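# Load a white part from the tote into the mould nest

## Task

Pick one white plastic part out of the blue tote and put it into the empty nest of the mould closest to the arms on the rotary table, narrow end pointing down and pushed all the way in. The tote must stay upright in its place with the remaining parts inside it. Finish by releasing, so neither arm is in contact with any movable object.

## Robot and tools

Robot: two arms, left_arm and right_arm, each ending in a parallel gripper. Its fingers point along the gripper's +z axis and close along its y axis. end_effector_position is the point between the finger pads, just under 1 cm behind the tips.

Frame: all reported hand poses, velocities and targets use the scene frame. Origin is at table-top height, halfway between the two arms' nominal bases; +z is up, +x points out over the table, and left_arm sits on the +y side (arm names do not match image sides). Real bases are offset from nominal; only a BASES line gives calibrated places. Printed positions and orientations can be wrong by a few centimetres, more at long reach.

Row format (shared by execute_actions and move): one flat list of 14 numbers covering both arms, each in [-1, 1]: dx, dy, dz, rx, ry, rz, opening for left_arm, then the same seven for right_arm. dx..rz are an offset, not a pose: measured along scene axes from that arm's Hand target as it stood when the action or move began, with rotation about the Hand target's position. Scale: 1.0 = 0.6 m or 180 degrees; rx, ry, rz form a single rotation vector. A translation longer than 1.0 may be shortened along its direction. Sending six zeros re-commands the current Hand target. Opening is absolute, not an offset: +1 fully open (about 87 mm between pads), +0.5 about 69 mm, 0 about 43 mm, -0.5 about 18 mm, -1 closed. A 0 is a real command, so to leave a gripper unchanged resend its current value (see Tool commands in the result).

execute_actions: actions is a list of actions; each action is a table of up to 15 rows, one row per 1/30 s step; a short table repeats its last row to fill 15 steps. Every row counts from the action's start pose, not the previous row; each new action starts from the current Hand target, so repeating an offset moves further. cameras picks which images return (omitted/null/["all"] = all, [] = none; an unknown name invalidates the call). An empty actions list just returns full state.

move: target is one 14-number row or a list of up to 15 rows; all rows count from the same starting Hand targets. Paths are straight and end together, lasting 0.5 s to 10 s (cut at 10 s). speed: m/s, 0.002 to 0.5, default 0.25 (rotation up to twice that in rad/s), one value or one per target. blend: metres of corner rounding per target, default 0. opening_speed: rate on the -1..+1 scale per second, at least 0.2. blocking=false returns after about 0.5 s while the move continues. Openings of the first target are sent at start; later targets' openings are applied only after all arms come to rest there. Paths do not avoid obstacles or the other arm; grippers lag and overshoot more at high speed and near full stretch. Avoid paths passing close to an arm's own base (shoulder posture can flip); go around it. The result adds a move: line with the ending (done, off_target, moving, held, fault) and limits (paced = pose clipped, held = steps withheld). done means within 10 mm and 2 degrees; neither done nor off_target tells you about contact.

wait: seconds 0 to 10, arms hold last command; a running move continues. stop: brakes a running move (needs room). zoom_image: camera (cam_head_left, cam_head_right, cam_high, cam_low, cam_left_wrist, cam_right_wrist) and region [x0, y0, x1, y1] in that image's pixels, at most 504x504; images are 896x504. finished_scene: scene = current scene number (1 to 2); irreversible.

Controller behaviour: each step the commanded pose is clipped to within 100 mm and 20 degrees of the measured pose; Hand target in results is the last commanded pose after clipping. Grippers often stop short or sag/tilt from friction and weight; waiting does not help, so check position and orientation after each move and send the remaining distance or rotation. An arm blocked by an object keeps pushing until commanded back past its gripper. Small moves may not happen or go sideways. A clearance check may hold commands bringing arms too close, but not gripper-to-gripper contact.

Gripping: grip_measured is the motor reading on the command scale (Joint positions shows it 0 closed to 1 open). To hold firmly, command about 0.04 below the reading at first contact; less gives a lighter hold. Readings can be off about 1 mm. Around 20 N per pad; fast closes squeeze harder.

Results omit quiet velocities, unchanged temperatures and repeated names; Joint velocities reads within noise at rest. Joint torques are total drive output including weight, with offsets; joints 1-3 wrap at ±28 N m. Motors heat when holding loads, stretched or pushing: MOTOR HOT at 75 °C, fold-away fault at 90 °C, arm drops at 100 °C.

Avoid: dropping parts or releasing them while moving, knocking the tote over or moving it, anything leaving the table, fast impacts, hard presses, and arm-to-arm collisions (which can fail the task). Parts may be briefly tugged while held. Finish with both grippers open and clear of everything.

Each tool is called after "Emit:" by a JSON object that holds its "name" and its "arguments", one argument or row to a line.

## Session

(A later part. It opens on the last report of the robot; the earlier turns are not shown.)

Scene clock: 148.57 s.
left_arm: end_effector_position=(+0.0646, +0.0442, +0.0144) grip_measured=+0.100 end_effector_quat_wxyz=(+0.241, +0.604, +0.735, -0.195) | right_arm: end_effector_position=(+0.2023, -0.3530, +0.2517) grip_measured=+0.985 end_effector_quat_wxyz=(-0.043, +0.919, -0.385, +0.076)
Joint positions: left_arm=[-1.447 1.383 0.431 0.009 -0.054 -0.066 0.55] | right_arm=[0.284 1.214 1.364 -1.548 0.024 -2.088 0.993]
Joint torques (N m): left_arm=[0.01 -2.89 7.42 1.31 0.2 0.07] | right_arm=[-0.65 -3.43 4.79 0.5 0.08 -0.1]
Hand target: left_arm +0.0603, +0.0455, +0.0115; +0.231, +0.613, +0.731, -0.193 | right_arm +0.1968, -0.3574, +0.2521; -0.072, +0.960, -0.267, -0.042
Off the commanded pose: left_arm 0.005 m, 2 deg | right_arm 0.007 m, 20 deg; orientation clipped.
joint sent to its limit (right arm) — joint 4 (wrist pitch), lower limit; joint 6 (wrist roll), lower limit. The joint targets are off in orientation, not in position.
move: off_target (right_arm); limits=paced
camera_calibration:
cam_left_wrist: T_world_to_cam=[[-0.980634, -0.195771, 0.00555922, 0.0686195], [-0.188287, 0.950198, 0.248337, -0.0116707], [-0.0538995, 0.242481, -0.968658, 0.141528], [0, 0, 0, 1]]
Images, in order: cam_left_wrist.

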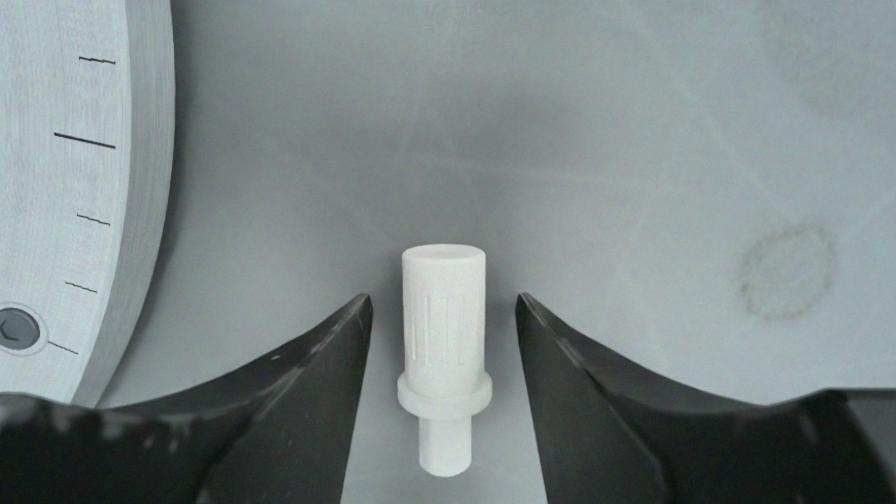

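Emit:
{"name": "move", "arguments": {
  "target": [
    [0,0,0.126,0,0,0,0.1,0,0,0,0,0,0,1],
    [-0.001,-0.016,0.126,0.268,0.047,0,0.1,0,0,0,0,0,0,1]
  ],
  "speed": [0.1,0.25],
  "blend": 0.02,
  "cameras": ["cam_left_wrist","cam_low","cam_high"]
}}

Scene clock: 169.53 s.
left_arm: end_effector_position=(+0.0588, +0.0385, +0.0883) grip_measured=+0.100 end_effector_quat_wxyz=(-0.083, +0.639, +0.761, +0.081) | right_arm: end_effector_position=(+0.2023, -0.3530, +0.2517) grip_measured=+0.985 end_effector_quat_wxyz=(-0.043, +0.919, -0.385, +0.076)
Joint positions: left_arm=[-1.44 2.014 1.521 -1.31 -0.003 -0.056 0.55] | right_arm=[0.284 1.214 1.364 -1.548 0.024 -2.088 0.993]
Joint torques (N m): left_arm=[1.39 -7.12 8.81 -0.23 0.24 0.09] | right_arm=[-0.68 -3.49 4.79 0.5 0.11 -0.09]
Hand target: left_arm +0.0596, +0.0359, +0.0871; -0.093, +0.638, +0.760, +0.079 | right_arm +0.1968, -0.3574, +0.2521; -0.072, +0.960, -0.267, -0.042
Off the commanded pose: left_arm 0.003 m, 1 deg | right_arm 0.007 m, 20 deg; orientation clipped.
joint sent to its limit (right arm) — joint 4 (wrist pitch), lower limit; joint 6 (wrist roll), lower limit. The joint targets are off in orientation, not in position.
move: off_target (right_arm); limits=paced
camera_calibration:
cam_left_wrist: T_world_to_cam=[[-0.98382, -0.178882, -0.00999719, 0.0623431], [-0.0880195, 0.433983, 0.896611, -0.0689652], [-0.156049, 0.882984, -0.442706, 0.149154], [0, 0, 0, 1]]
Images, in order: cam_high, cam_low, cam_left_wrist.

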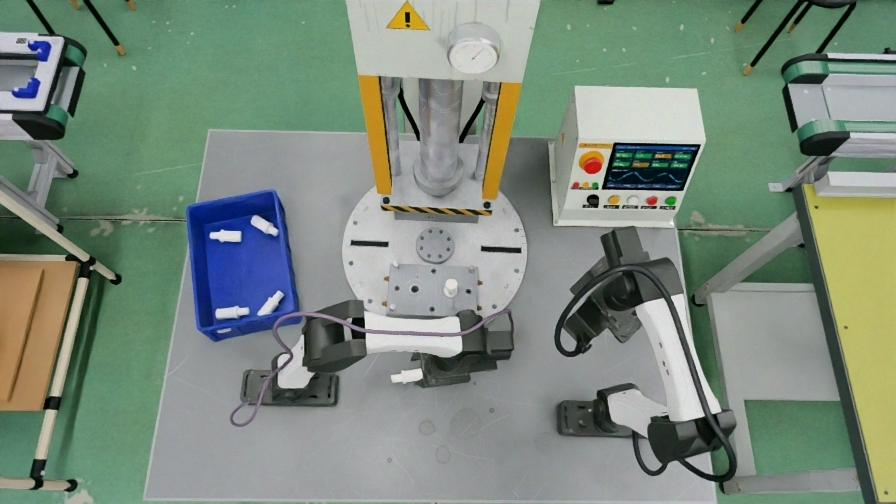

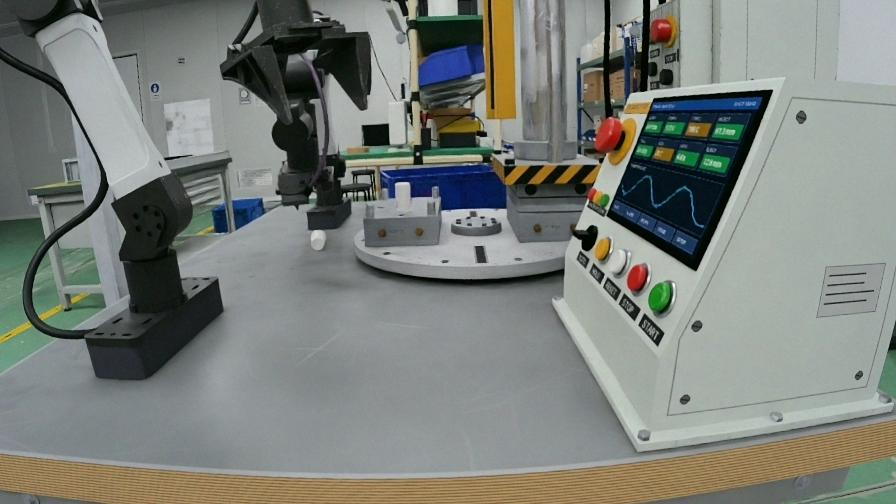

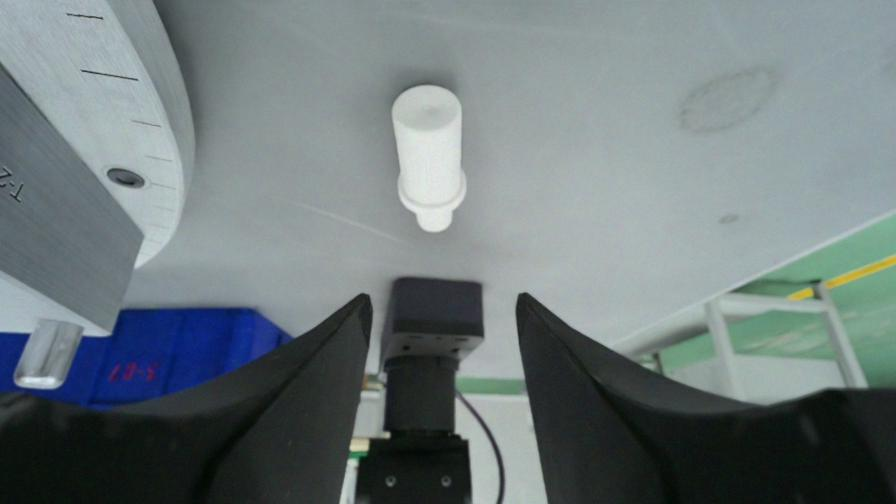

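Emit:
{"name": "move", "arguments": {
  "target": [0.005,0.010,-0.115,0,0,0,0.1,0,0,0,0,0,0,1],
  "speed": 0.08,
  "cameras": ["cam_left_wrist","cam_low"]
}}

Emit:
{"name": "zoom_image", "arguments": {
  "camera": "cam_low",
  "region": [230, 120, 410, 280]
}}

Scene clock: 182.90 s.
left_arm: end_effector_position=(+0.0619, +0.0399, +0.0262) grip_measured=+0.100 end_effector_quat_wxyz=(-0.083, +0.639, +0.761, +0.079) | right_arm: end_effector_position=(+0.2023, -0.3530, +0.2517) grip_measured=+0.985 end_effector_quat_wxyz=(-0.043, +0.919, -0.385, +0.076)
Joint positions: left_arm=[-1.43 2.092 1.377 -1.085 -0.003 -0.045 0.55] | right_arm=[0.284 1.214 1.364 -1.548 0.024 -2.088 0.993]
Joint torques (N m): left_arm=[1.37 -7.32 5.33 0.04 0.21 0.1] | right_arm=[-0.65 -3.52 4.75 0.5 0.09 -0.08]
Hand target: left_arm +0.0626, +0.0419, +0.0181; -0.093, +0.638, +0.760, +0.079 | right_arm +0.1968, -0.3574, +0.2521; -0.072, +0.960, -0.267, -0.042
Off the commanded pose: left_arm 0.008 m, 1 deg | right_arm 0.007 m, 20 deg; orientation clipped.
joint sent to its limit (right arm) — joint 4 (wrist pitch), lower limit; joint 6 (wrist roll), lower limit. The joint targets are off in orientation, not in position.
move: off_target (right_arm); limits=paced
camera_calibration:
cam_left_wrist: T_world_to_cam=[[-0.983857, -0.178801, -0.00749405, 0.0649032], [-0.0861662, 0.436597, 0.895521, -0.0137799], [-0.156849, 0.88171, -0.444955, 0.121035], [0, 0, 0, 1]]
Images, in order: cam_low, cam_left_wrist.

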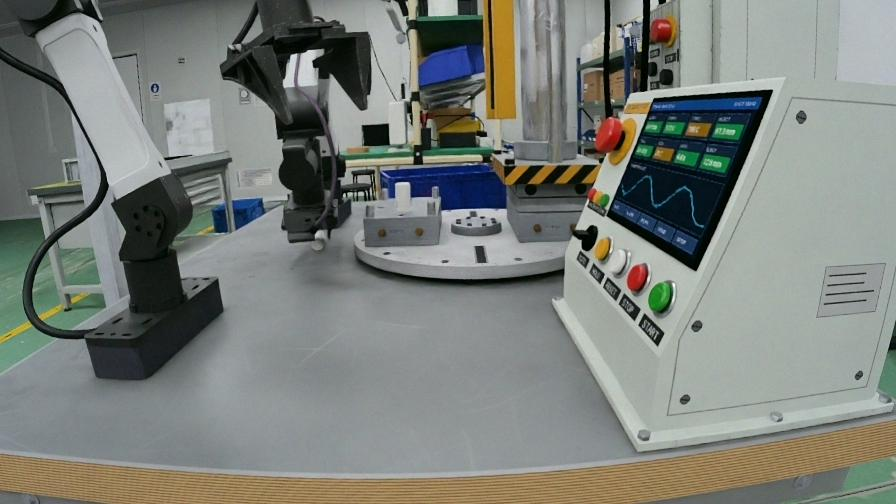

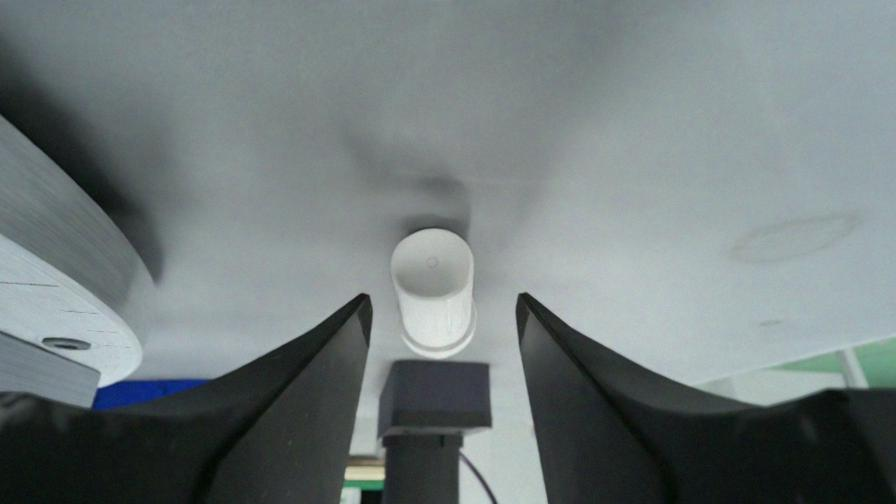

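Scaled by 2.800 from the camera's 896x504 image, which has a finer 1280x720 frame.

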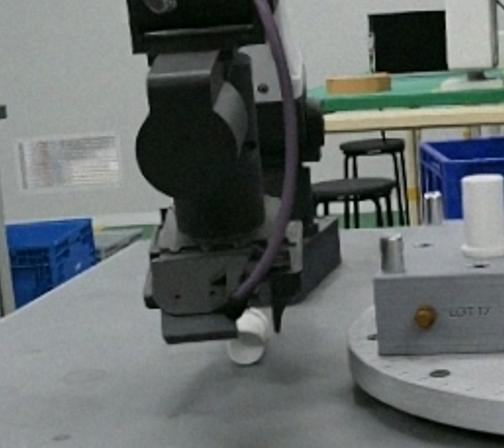

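Emit:
{"name": "move", "arguments": {
  "target": [0.0055,0.010,-0.016,0,0,0,0.1,0,0,0,0,0,0,1],
  "speed": 0.04,
  "cameras": ["cam_left_wrist","cam_low"]
}}

Emit:
{"name": "zoom_image", "arguments": {
  "camera": "cam_low",
  "region": [230, 120, 410, 280]
}}

Scene clock: 192.60 s.
left_arm: end_effector_position=(+0.0653, +0.0448, +0.0167) grip_measured=+0.100 end_effector_quat_wxyz=(-0.083, +0.638, +0.761, +0.077) | right_arm: end_effector_position=(+0.2023, -0.3530, +0.2517) grip_measured=+0.985 end_effector_quat_wxyz=(-0.043, +0.919, -0.385, +0.076)
Joint positions: left_arm=[-1.417 2.092 1.335 -1.041 -0.003 -0.034 0.55] | right_arm=[0.284 1.214 1.364 -1.548 0.024 -2.088 0.993]
Joint torques (N m): left_arm=[1.31 -7.19 5.01 0.05 0.18 0.1] | right_arm=[-0.73 -3.4 4.7 0.48 0.09 -0.08]
Hand target: left_arm +0.0659, +0.0479, +0.0085; -0.093, +0.638, +0.760, +0.079 | right_arm +0.1968, -0.3574, +0.2521; -0.072, +0.960, -0.267, -0.042
Off the commanded pose: left_arm 0.009 m, 1 deg | right_arm 0.007 m, 20 deg; orientation clipped.
joint sent to its limit (right arm) — joint 4 (wrist pitch), lower limit; joint 6 (wrist roll), lower limit. The joint targets are off in orientation, not in position.
move: off_target (right_arm); limits=paced
camera_calibration:
cam_left_wrist: T_world_to_cam=[[-0.983475, -0.180977, -0.00488678, 0.0691003], [-0.085175, 0.438708, 0.894584, -0.00734201], [-0.159755, 0.880217, -0.446873, 0.113282], [0, 0, 0, 1]]
Images, in order: cam_low, cam_left_wrist.

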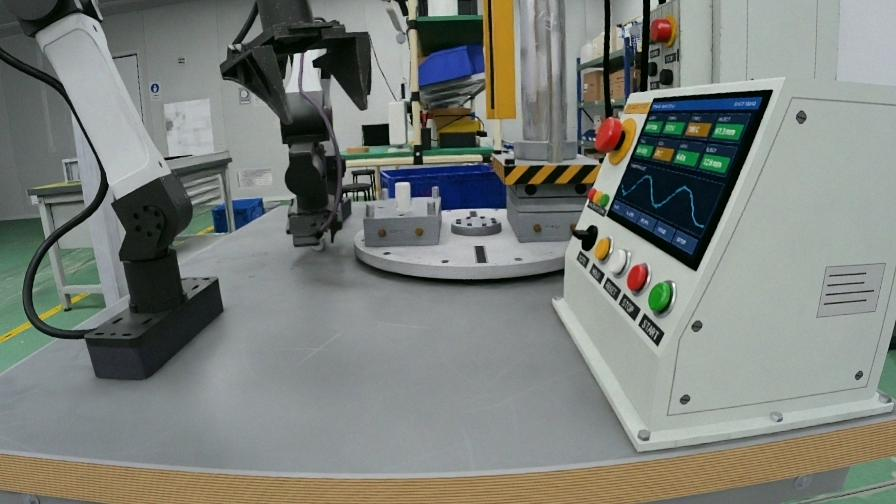

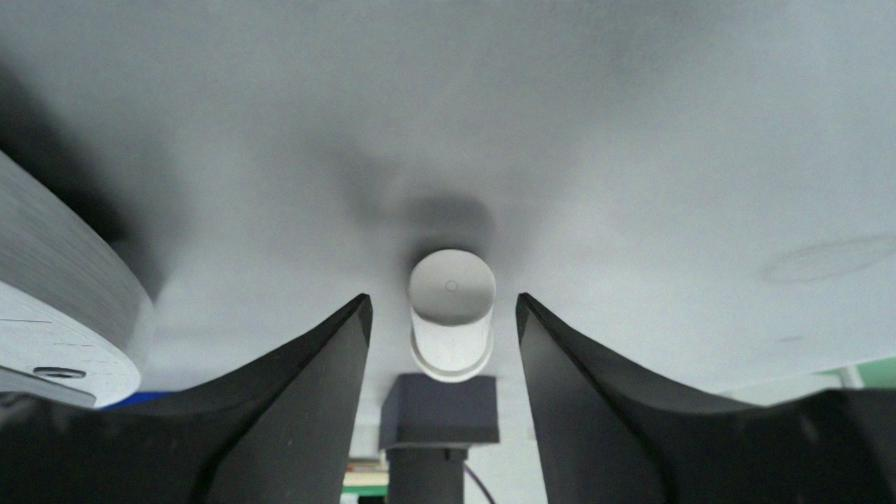

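Scaled by 2.800 from the camera's 896x504 image, which has a finer 1280x720 frame.

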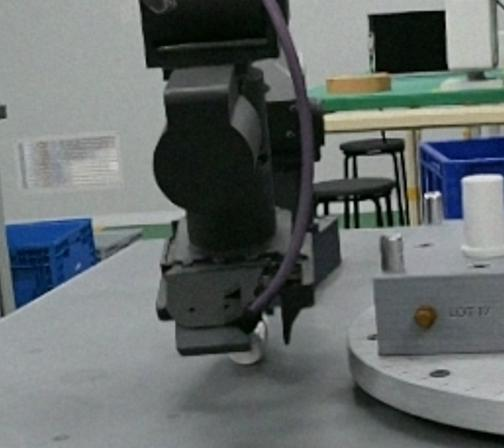

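Emit:
{"name": "move", "arguments": {
  "target": [-0.001,0,0,0,0,0,-0.55,0,0,0,0,0,0,1],
  "opening_speed": 0.4,
  "cameras": ["cam_left_wrist"]
}}

Scene clock: 205.67 s.
left_arm: end_effector_position=(+0.0653, +0.0447, +0.0167) grip_measured=-0.344 end_effector_quat_wxyz=(-0.083, +0.638, +0.761, +0.077) | right_arm: end_effector_position=(+0.2023, -0.3530, +0.2517) grip_measured=+0.985 end_effector_quat_wxyz=(-0.043, +0.919, -0.385, +0.076)
Joint positions: left_arm=[-1.417 2.092 1.335 -1.041 -0.003 -0.034 0.328] | right_arm=[0.284 1.214 1.364 -1.548 0.024 -2.088 0.993]
Joint torques (N m): left_arm=[1.18 -7.23 4.98 0.04 0.19 0.08] | right_arm=[-0.7 -3.45 4.81 0.47 0.06 -0.11]
Hand target: left_arm +0.0653, +0.0479, +0.0085; -0.093, +0.638, +0.760, +0.079 | right_arm +0.1968, -0.3574, +0.2521; -0.072, +0.960, -0.267, -0.042
Off the commanded pose: left_arm 0.009 m, 1 deg | right_arm 0.007 m, 20 deg; orientation clipped.
joint sent to its limit (right arm) — joint 4 (wrist pitch), lower limit; joint 6 (wrist roll), lower limit. The joint targets are off in orientation, not in position.
move: off_target (right_arm); limits=paced
camera_calibration:
cam_left_wrist: T_world_to_cam=[[-0.983475, -0.18098, -0.00485581, 0.0690923], [-0.0852712, 0.439384, 0.894243, -0.00721462], [-0.159707, 0.87988, -0.447555, 0.113432], [0, 0, 0, 1]]
Images, in order: cam_left_wrist.

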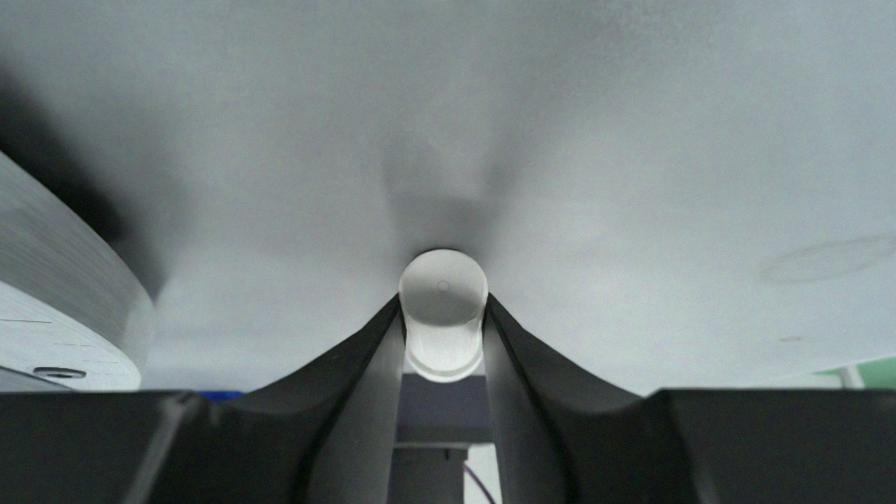

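Emit:
{"name": "move", "arguments": {
  "target": [
    [0,0,0.2,0,0,0,-0.55,0,0,0,0,0,0,1],
    [0.1,-0.007,0.4,-0.178,-0.2236,0.170,-0.55,0,0,0,0,0,0,1],
    [0.155,-0.007,0.4,-0.3564,-0.4473,0.3409,-0.55,0,0,0,0,0,0,1]
  ],
  "blend": 0.03,
  "speed": 0.2
}}

Emit:
{"name": "zoom_image", "arguments": {
  "camera": "cam_low",
  "region": [260, 50, 460, 260]
}}

Emit:
{"name": "zoom_image", "arguments": {
  "camera": "cam_high",
  "region": [350, 220, 510, 380]
}}

Scene clock: 240.47 s.
left_arm: end_effector_position=(+0.1592, +0.0425, +0.2488) grip_measured=-0.344 end_effector_quat_wxyz=(+0.628, +0.005, +0.778, -0.029) | right_arm: end_effector_position=(+0.2023, -0.3530, +0.2517) grip_measured=+0.985 end_effector_quat_wxyz=(-0.043, +0.919, -0.385, +0.076)
Joint positions: left_arm=[-1.675 1.625 1.335 -1.57 -1.35 -1.907 0.328] | right_arm=[0.284 1.214 1.364 -1.548 0.024 -2.088 0.993]
Joint torques (N m): left_arm=[0.13 -5.33 5.7 -0.32 -0.7 -0.06] | right_arm=[-0.77 -3.38 4.71 0.5 0.1 -0.1]
Motor temperatures (°C): left_arm=[29 37 39 29 27 29 29] | right_arm=[29 40 37 28 27 28 31]
Hand target: left_arm +0.1583, +0.0436, +0.2485; +0.656, -0.021, +0.754, +0.017 | right_arm +0.1968, -0.3574, +0.2521; -0.072, +0.960, -0.267, -0.042
Off the commanded pose: left_arm 0.001 m, 7 deg | right_arm 0.007 m, 20 deg; orientation clipped.
joint sent to its limit (left arm) — joint 4 (wrist pitch), lower limit. The joint targets are off in orientation, not in position.
joint sent to its limit (right arm) — joint 4 (wrist pitch), lower limit; joint 6 (wrist roll), lower limit. The joint targets are off in orientation, not in position.
move: off_target (left_arm, right_arm); limits=paced
camera_calibration:
cam_left_wrist: T_world_to_cam=[[-0.0506439, -0.997588, 0.0474789, 0.0353586], [-0.887294, 0.0231219, -0.460624, 0.276561], [0.458415, -0.0654555, -0.886325, 0.285146], [0, 0, 0, 1]]
cam_right_wrist: T_world_to_cam=[[0.69419, 0.703818, 0.150798, 0.0659785], [0.323833, -0.492486, 0.80783, -0.417366], [0.642832, -0.511954, -0.569798, -0.0257381], [0, 0, 0, 1]]

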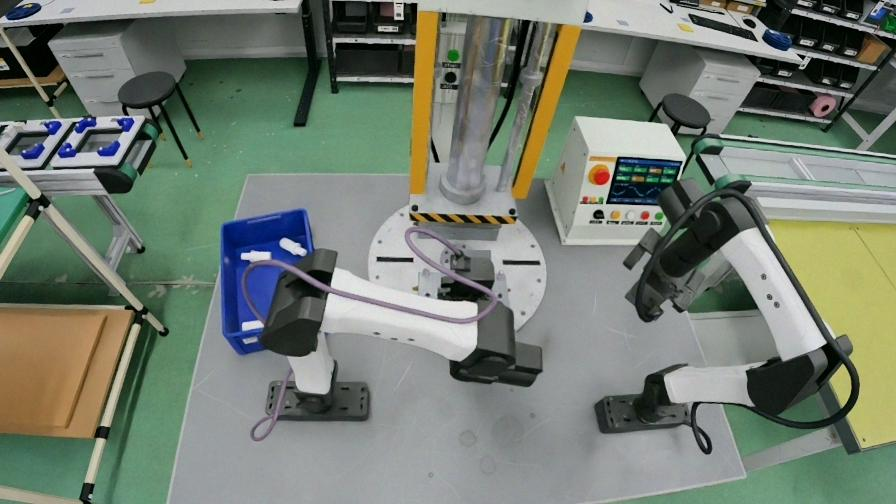

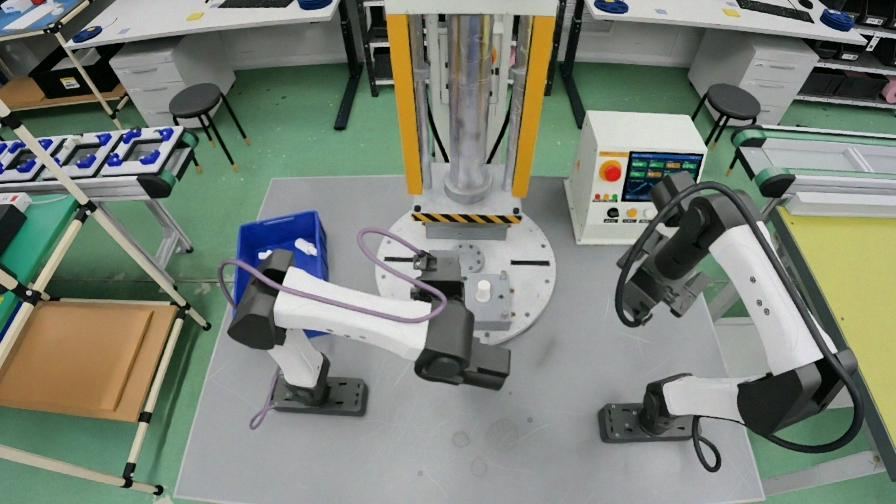

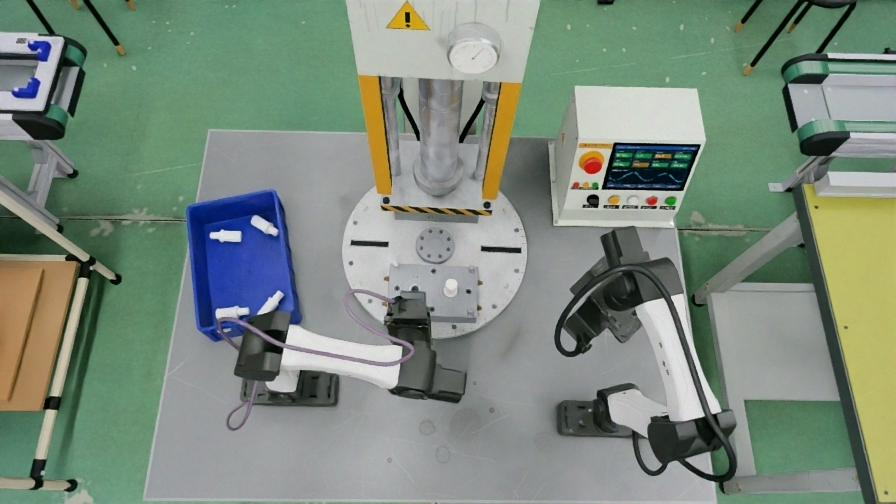

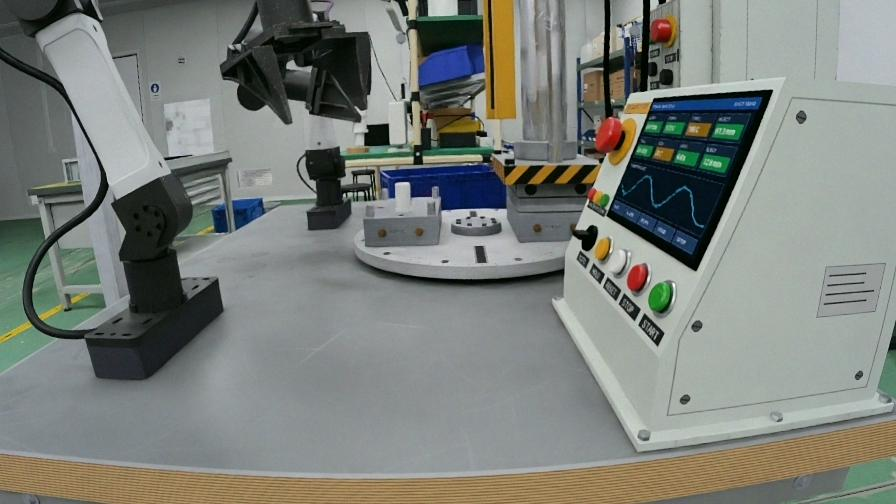

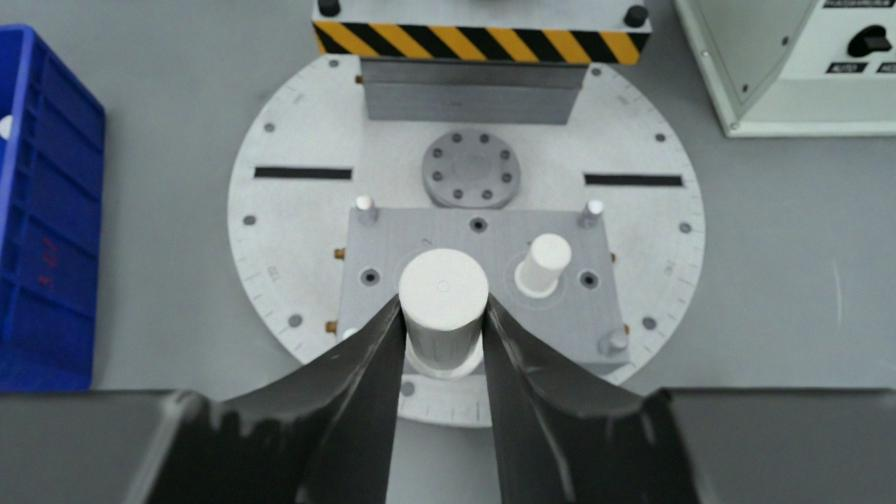

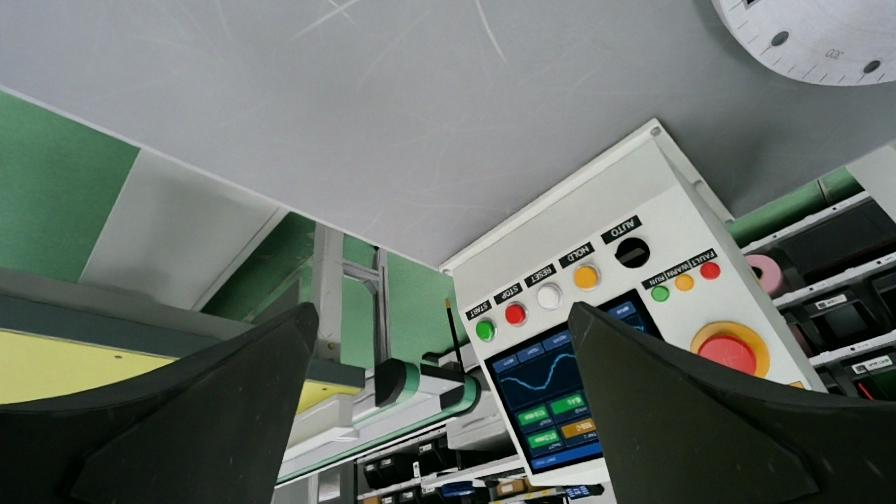

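Scaled by 2.400 from the camera's 896x504 image, which has a finer 1280x720 frame.

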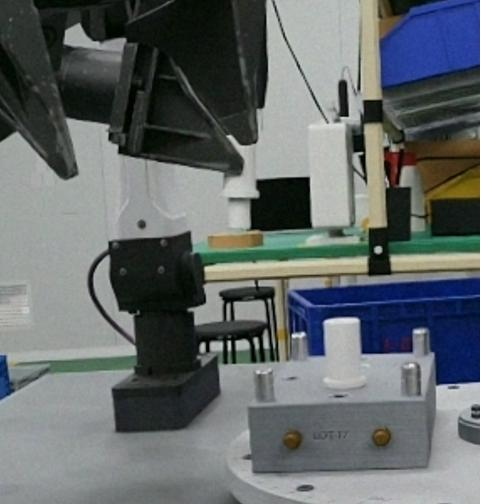

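Scaled by 3.150 from the camera's 896x504 image, which has a finer 1280x720 frame.

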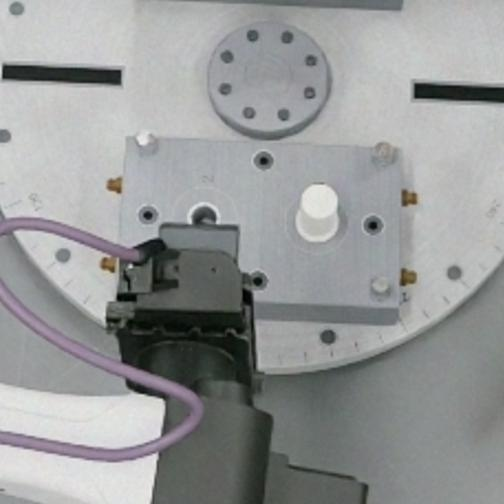

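Emit:
{"name": "move", "arguments": {
  "target": [0.07,-0.09,0.02,0,0,-0.211,-0.55,0,0,0,0,0,0,1],
  "speed": 0.15,
  "cameras": ["cam_high","cam_left_wrist"]
}}

Scene clock: 251.50 s.
left_arm: end_effector_position=(+0.1991, -0.0124, +0.2568) grip_measured=-0.344 end_effector_quat_wxyz=(+0.622, +0.229, +0.724, -0.190) | right_arm: end_effector_position=(+0.2023, -0.3530, +0.2517) grip_measured=+0.985 end_effector_quat_wxyz=(-0.043, +0.919, -0.385, +0.076)
Joint positions: left_arm=[-1.416 1.17 0.739 0.206 -0.813 -0.155 0.328] | right_arm=[0.284 1.214 1.364 -1.548 0.024 -2.088 0.993]
Joint torques (N m): left_arm=[1.36 -4.92 7.54 1.89 0.11 0.08] | right_arm=[-0.73 -3.45 4.78 0.51 0.09 -0.12]
Hand target: left_arm +0.2003, -0.0102, +0.2605; +0.626, +0.226, +0.720, -0.197 | right_arm +0.1968, -0.3574, +0.2521; -0.072, +0.960, -0.267, -0.042
Off the commanded pose: left_arm 0.004 m, 1 deg | right_arm 0.007 m, 20 deg; orientation clipped.
joint sent to its limit (right arm) — joint 4 (wrist pitch), lower limit; joint 6 (wrist roll), lower limit. The joint targets are off in orientation, not in position.
move: off_target (right_arm); limits=paced
camera_calibration:
cam_left_wrist: T_world_to_cam=[[-0.57327, -0.819364, -0.00200538, 0.101167], [-0.703613, 0.493536, -0.511225, 0.299245], [0.419869, -0.291659, -0.859445, 0.268303], [0, 0, 0, 1]]
Images, in order: cam_high, cam_left_wrist.

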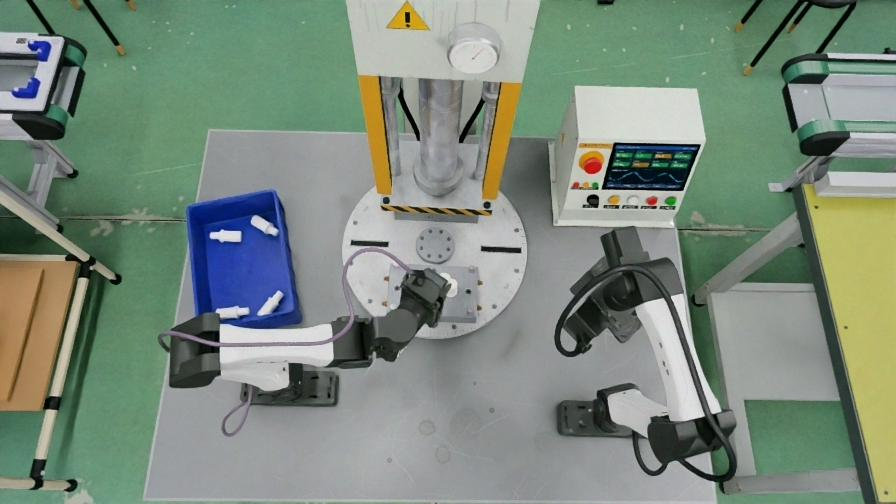

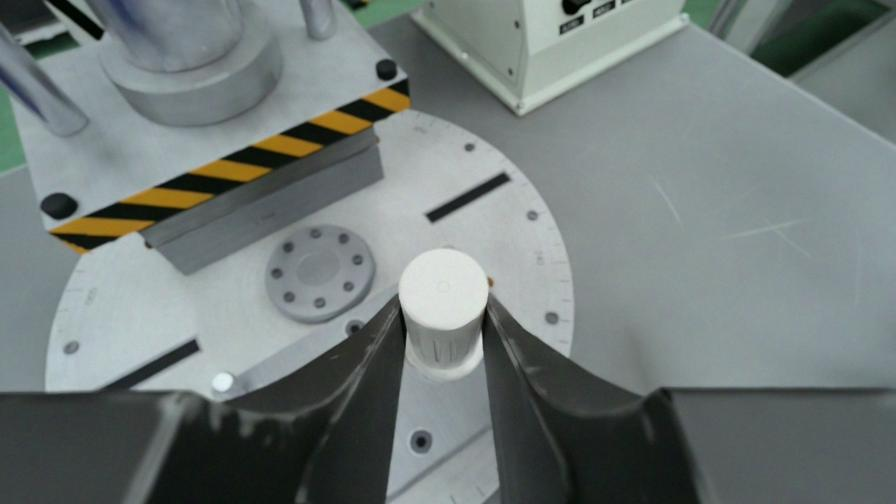

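Emit:
{"name": "move", "arguments": {
  "target": [-0.05,0.095,-0.07,0,0,0.194,-0.55,0,0,0,0,0,0,1],
  "speed": 0.15
}}

Emit:
{"name": "zoom_image", "arguments": {
  "camera": "cam_low",
  "region": [260, 50, 460, 260]
}}

Emit:
{"name": "zoom_image", "arguments": {
  "camera": "cam_high",
  "region": [350, 220, 510, 380]
}}

Scene clock: 264.80 s.
left_arm: end_effector_position=(+0.1688, +0.0483, +0.2187) grip_measured=-0.344 end_effector_quat_wxyz=(+0.656, +0.009, +0.755, -0.011) | right_arm: end_effector_position=(+0.2023, -0.3530, +0.2517) grip_measured=+0.985 end_effector_quat_wxyz=(-0.043, +0.919, -0.385, +0.076)
Joint positions: left_arm=[-1.659 1.693 1.222 -1.57 -1.413 -2.05 0.328] | right_arm=[0.284 1.214 1.364 -1.548 0.024 -2.088 0.993]
Joint torques (N m): left_arm=[1.51 -4.72 8.5 -0.56 -0.38 -0.08] | right_arm=[-0.73 -3.56 4.74 0.49 0.06 -0.09]
Hand target: left_arm +0.1703, +0.0467, +0.2185; +0.656, +0.000, +0.755, -0.001 | right_arm +0.1968, -0.3574, +0.2521; -0.072, +0.960, -0.267, -0.042
Off the commanded pose: left_arm 0.002 m, 2 deg | right_arm 0.007 m, 20 deg; orientation clipped.
joint sent to its limit (left arm) — joint 4 (wrist pitch), lower limit. The joint targets still meet the commanded pose.
joint sent to its limit (right arm) — joint 4 (wrist pitch), lower limit; joint 6 (wrist roll), lower limit. The joint targets are off in orientation, not in position.
move: off_target (right_arm); limits=paced
camera_calibration:
cam_left_wrist: T_world_to_cam=[[-0.0349839, -0.999318, 0.0118278, 0.0483078], [-0.852365, 0.0236562, -0.522412, 0.278682], [0.521776, -0.0283576, -0.852611, 0.23458], [0, 0, 0, 1]]
cam_right_wrist: T_world_to_cam=[[0.69419, 0.703818, 0.150798, 0.0659785], [0.323833, -0.492486, 0.80783, -0.417366], [0.642832, -0.511954, -0.569798, -0.0257381], [0, 0, 0, 1]]

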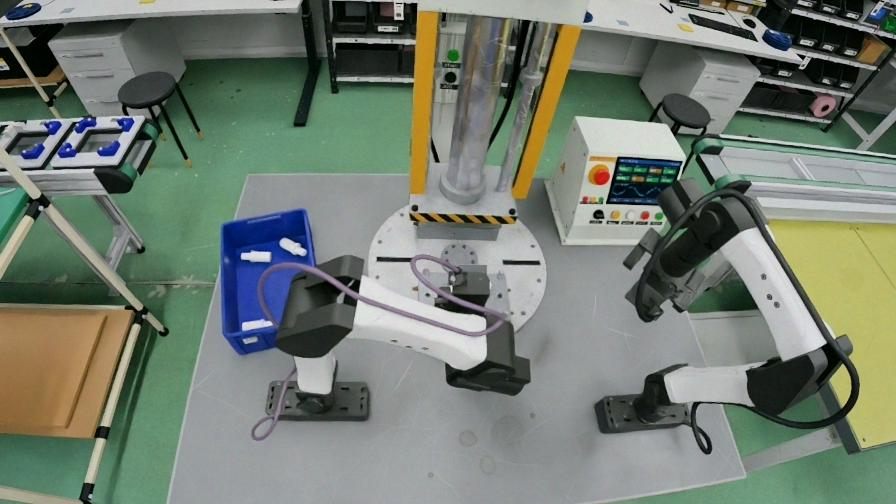

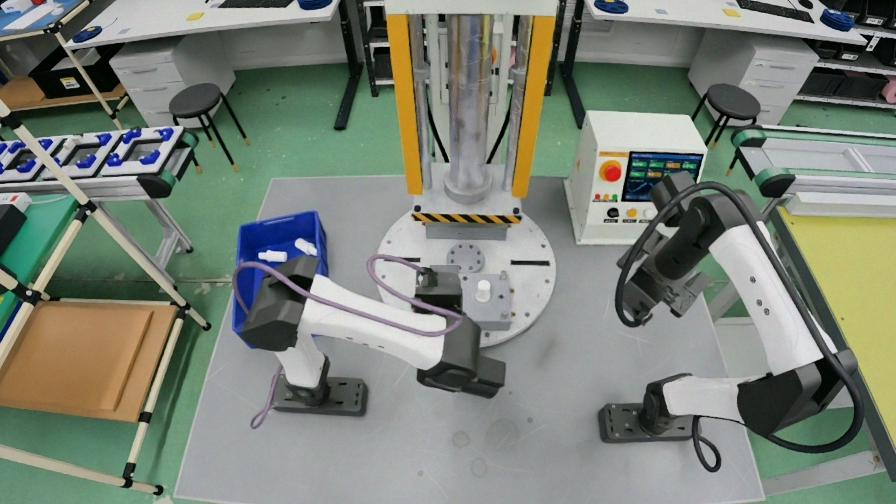

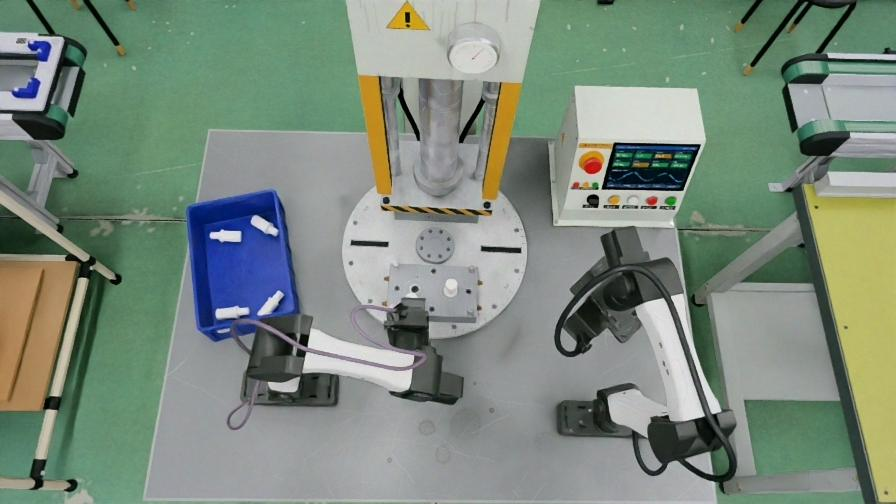

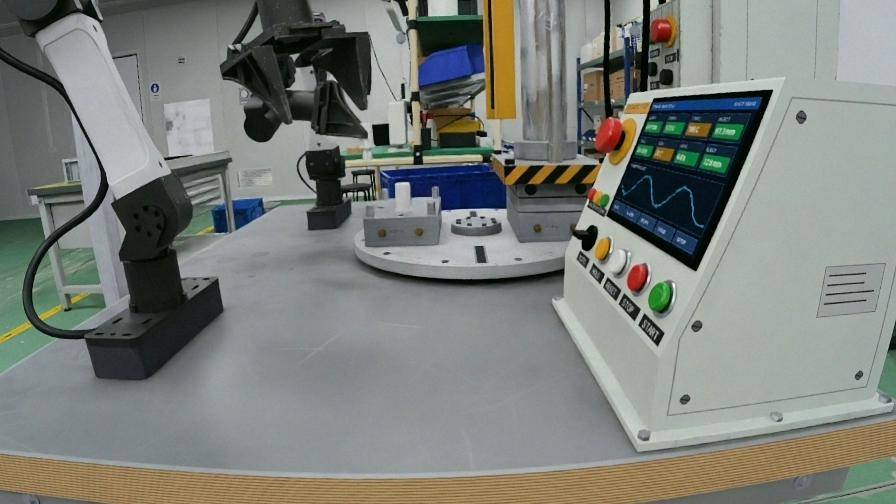

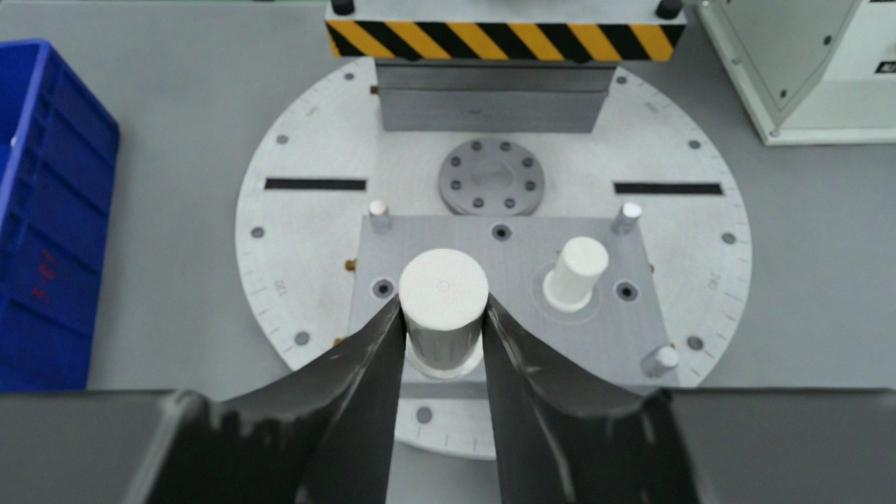

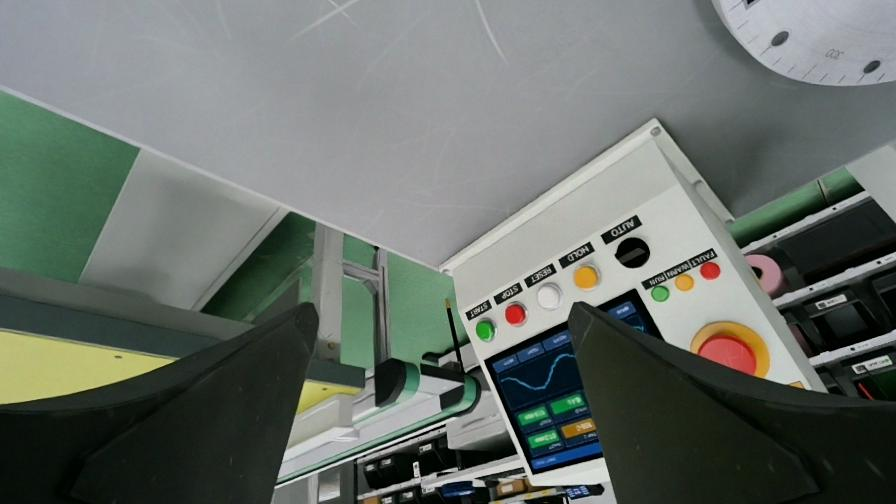

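Scaled by 2.400 from the camera's 896x504 image, which has a finer 1280x720 frame.

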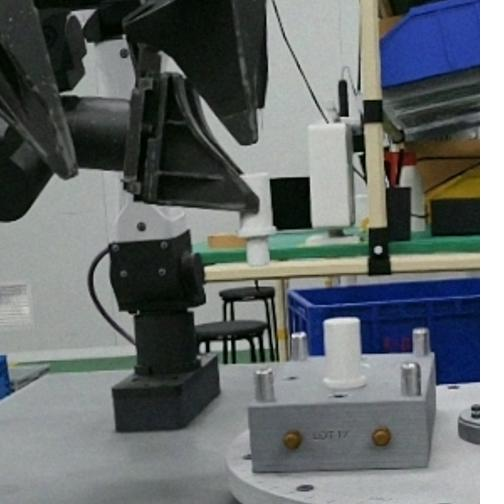

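Scaled by 3.150 from the camera's 896x504 image, which has a finer 1280x720 frame.

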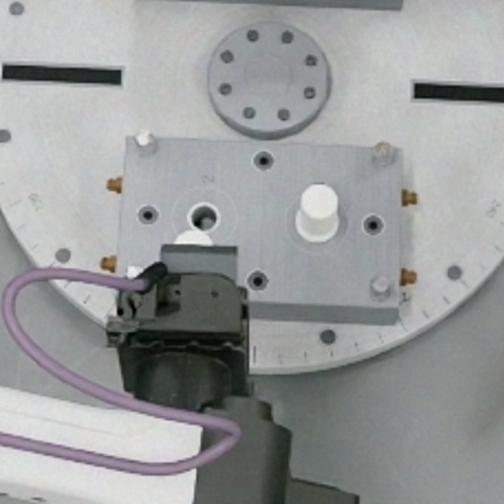

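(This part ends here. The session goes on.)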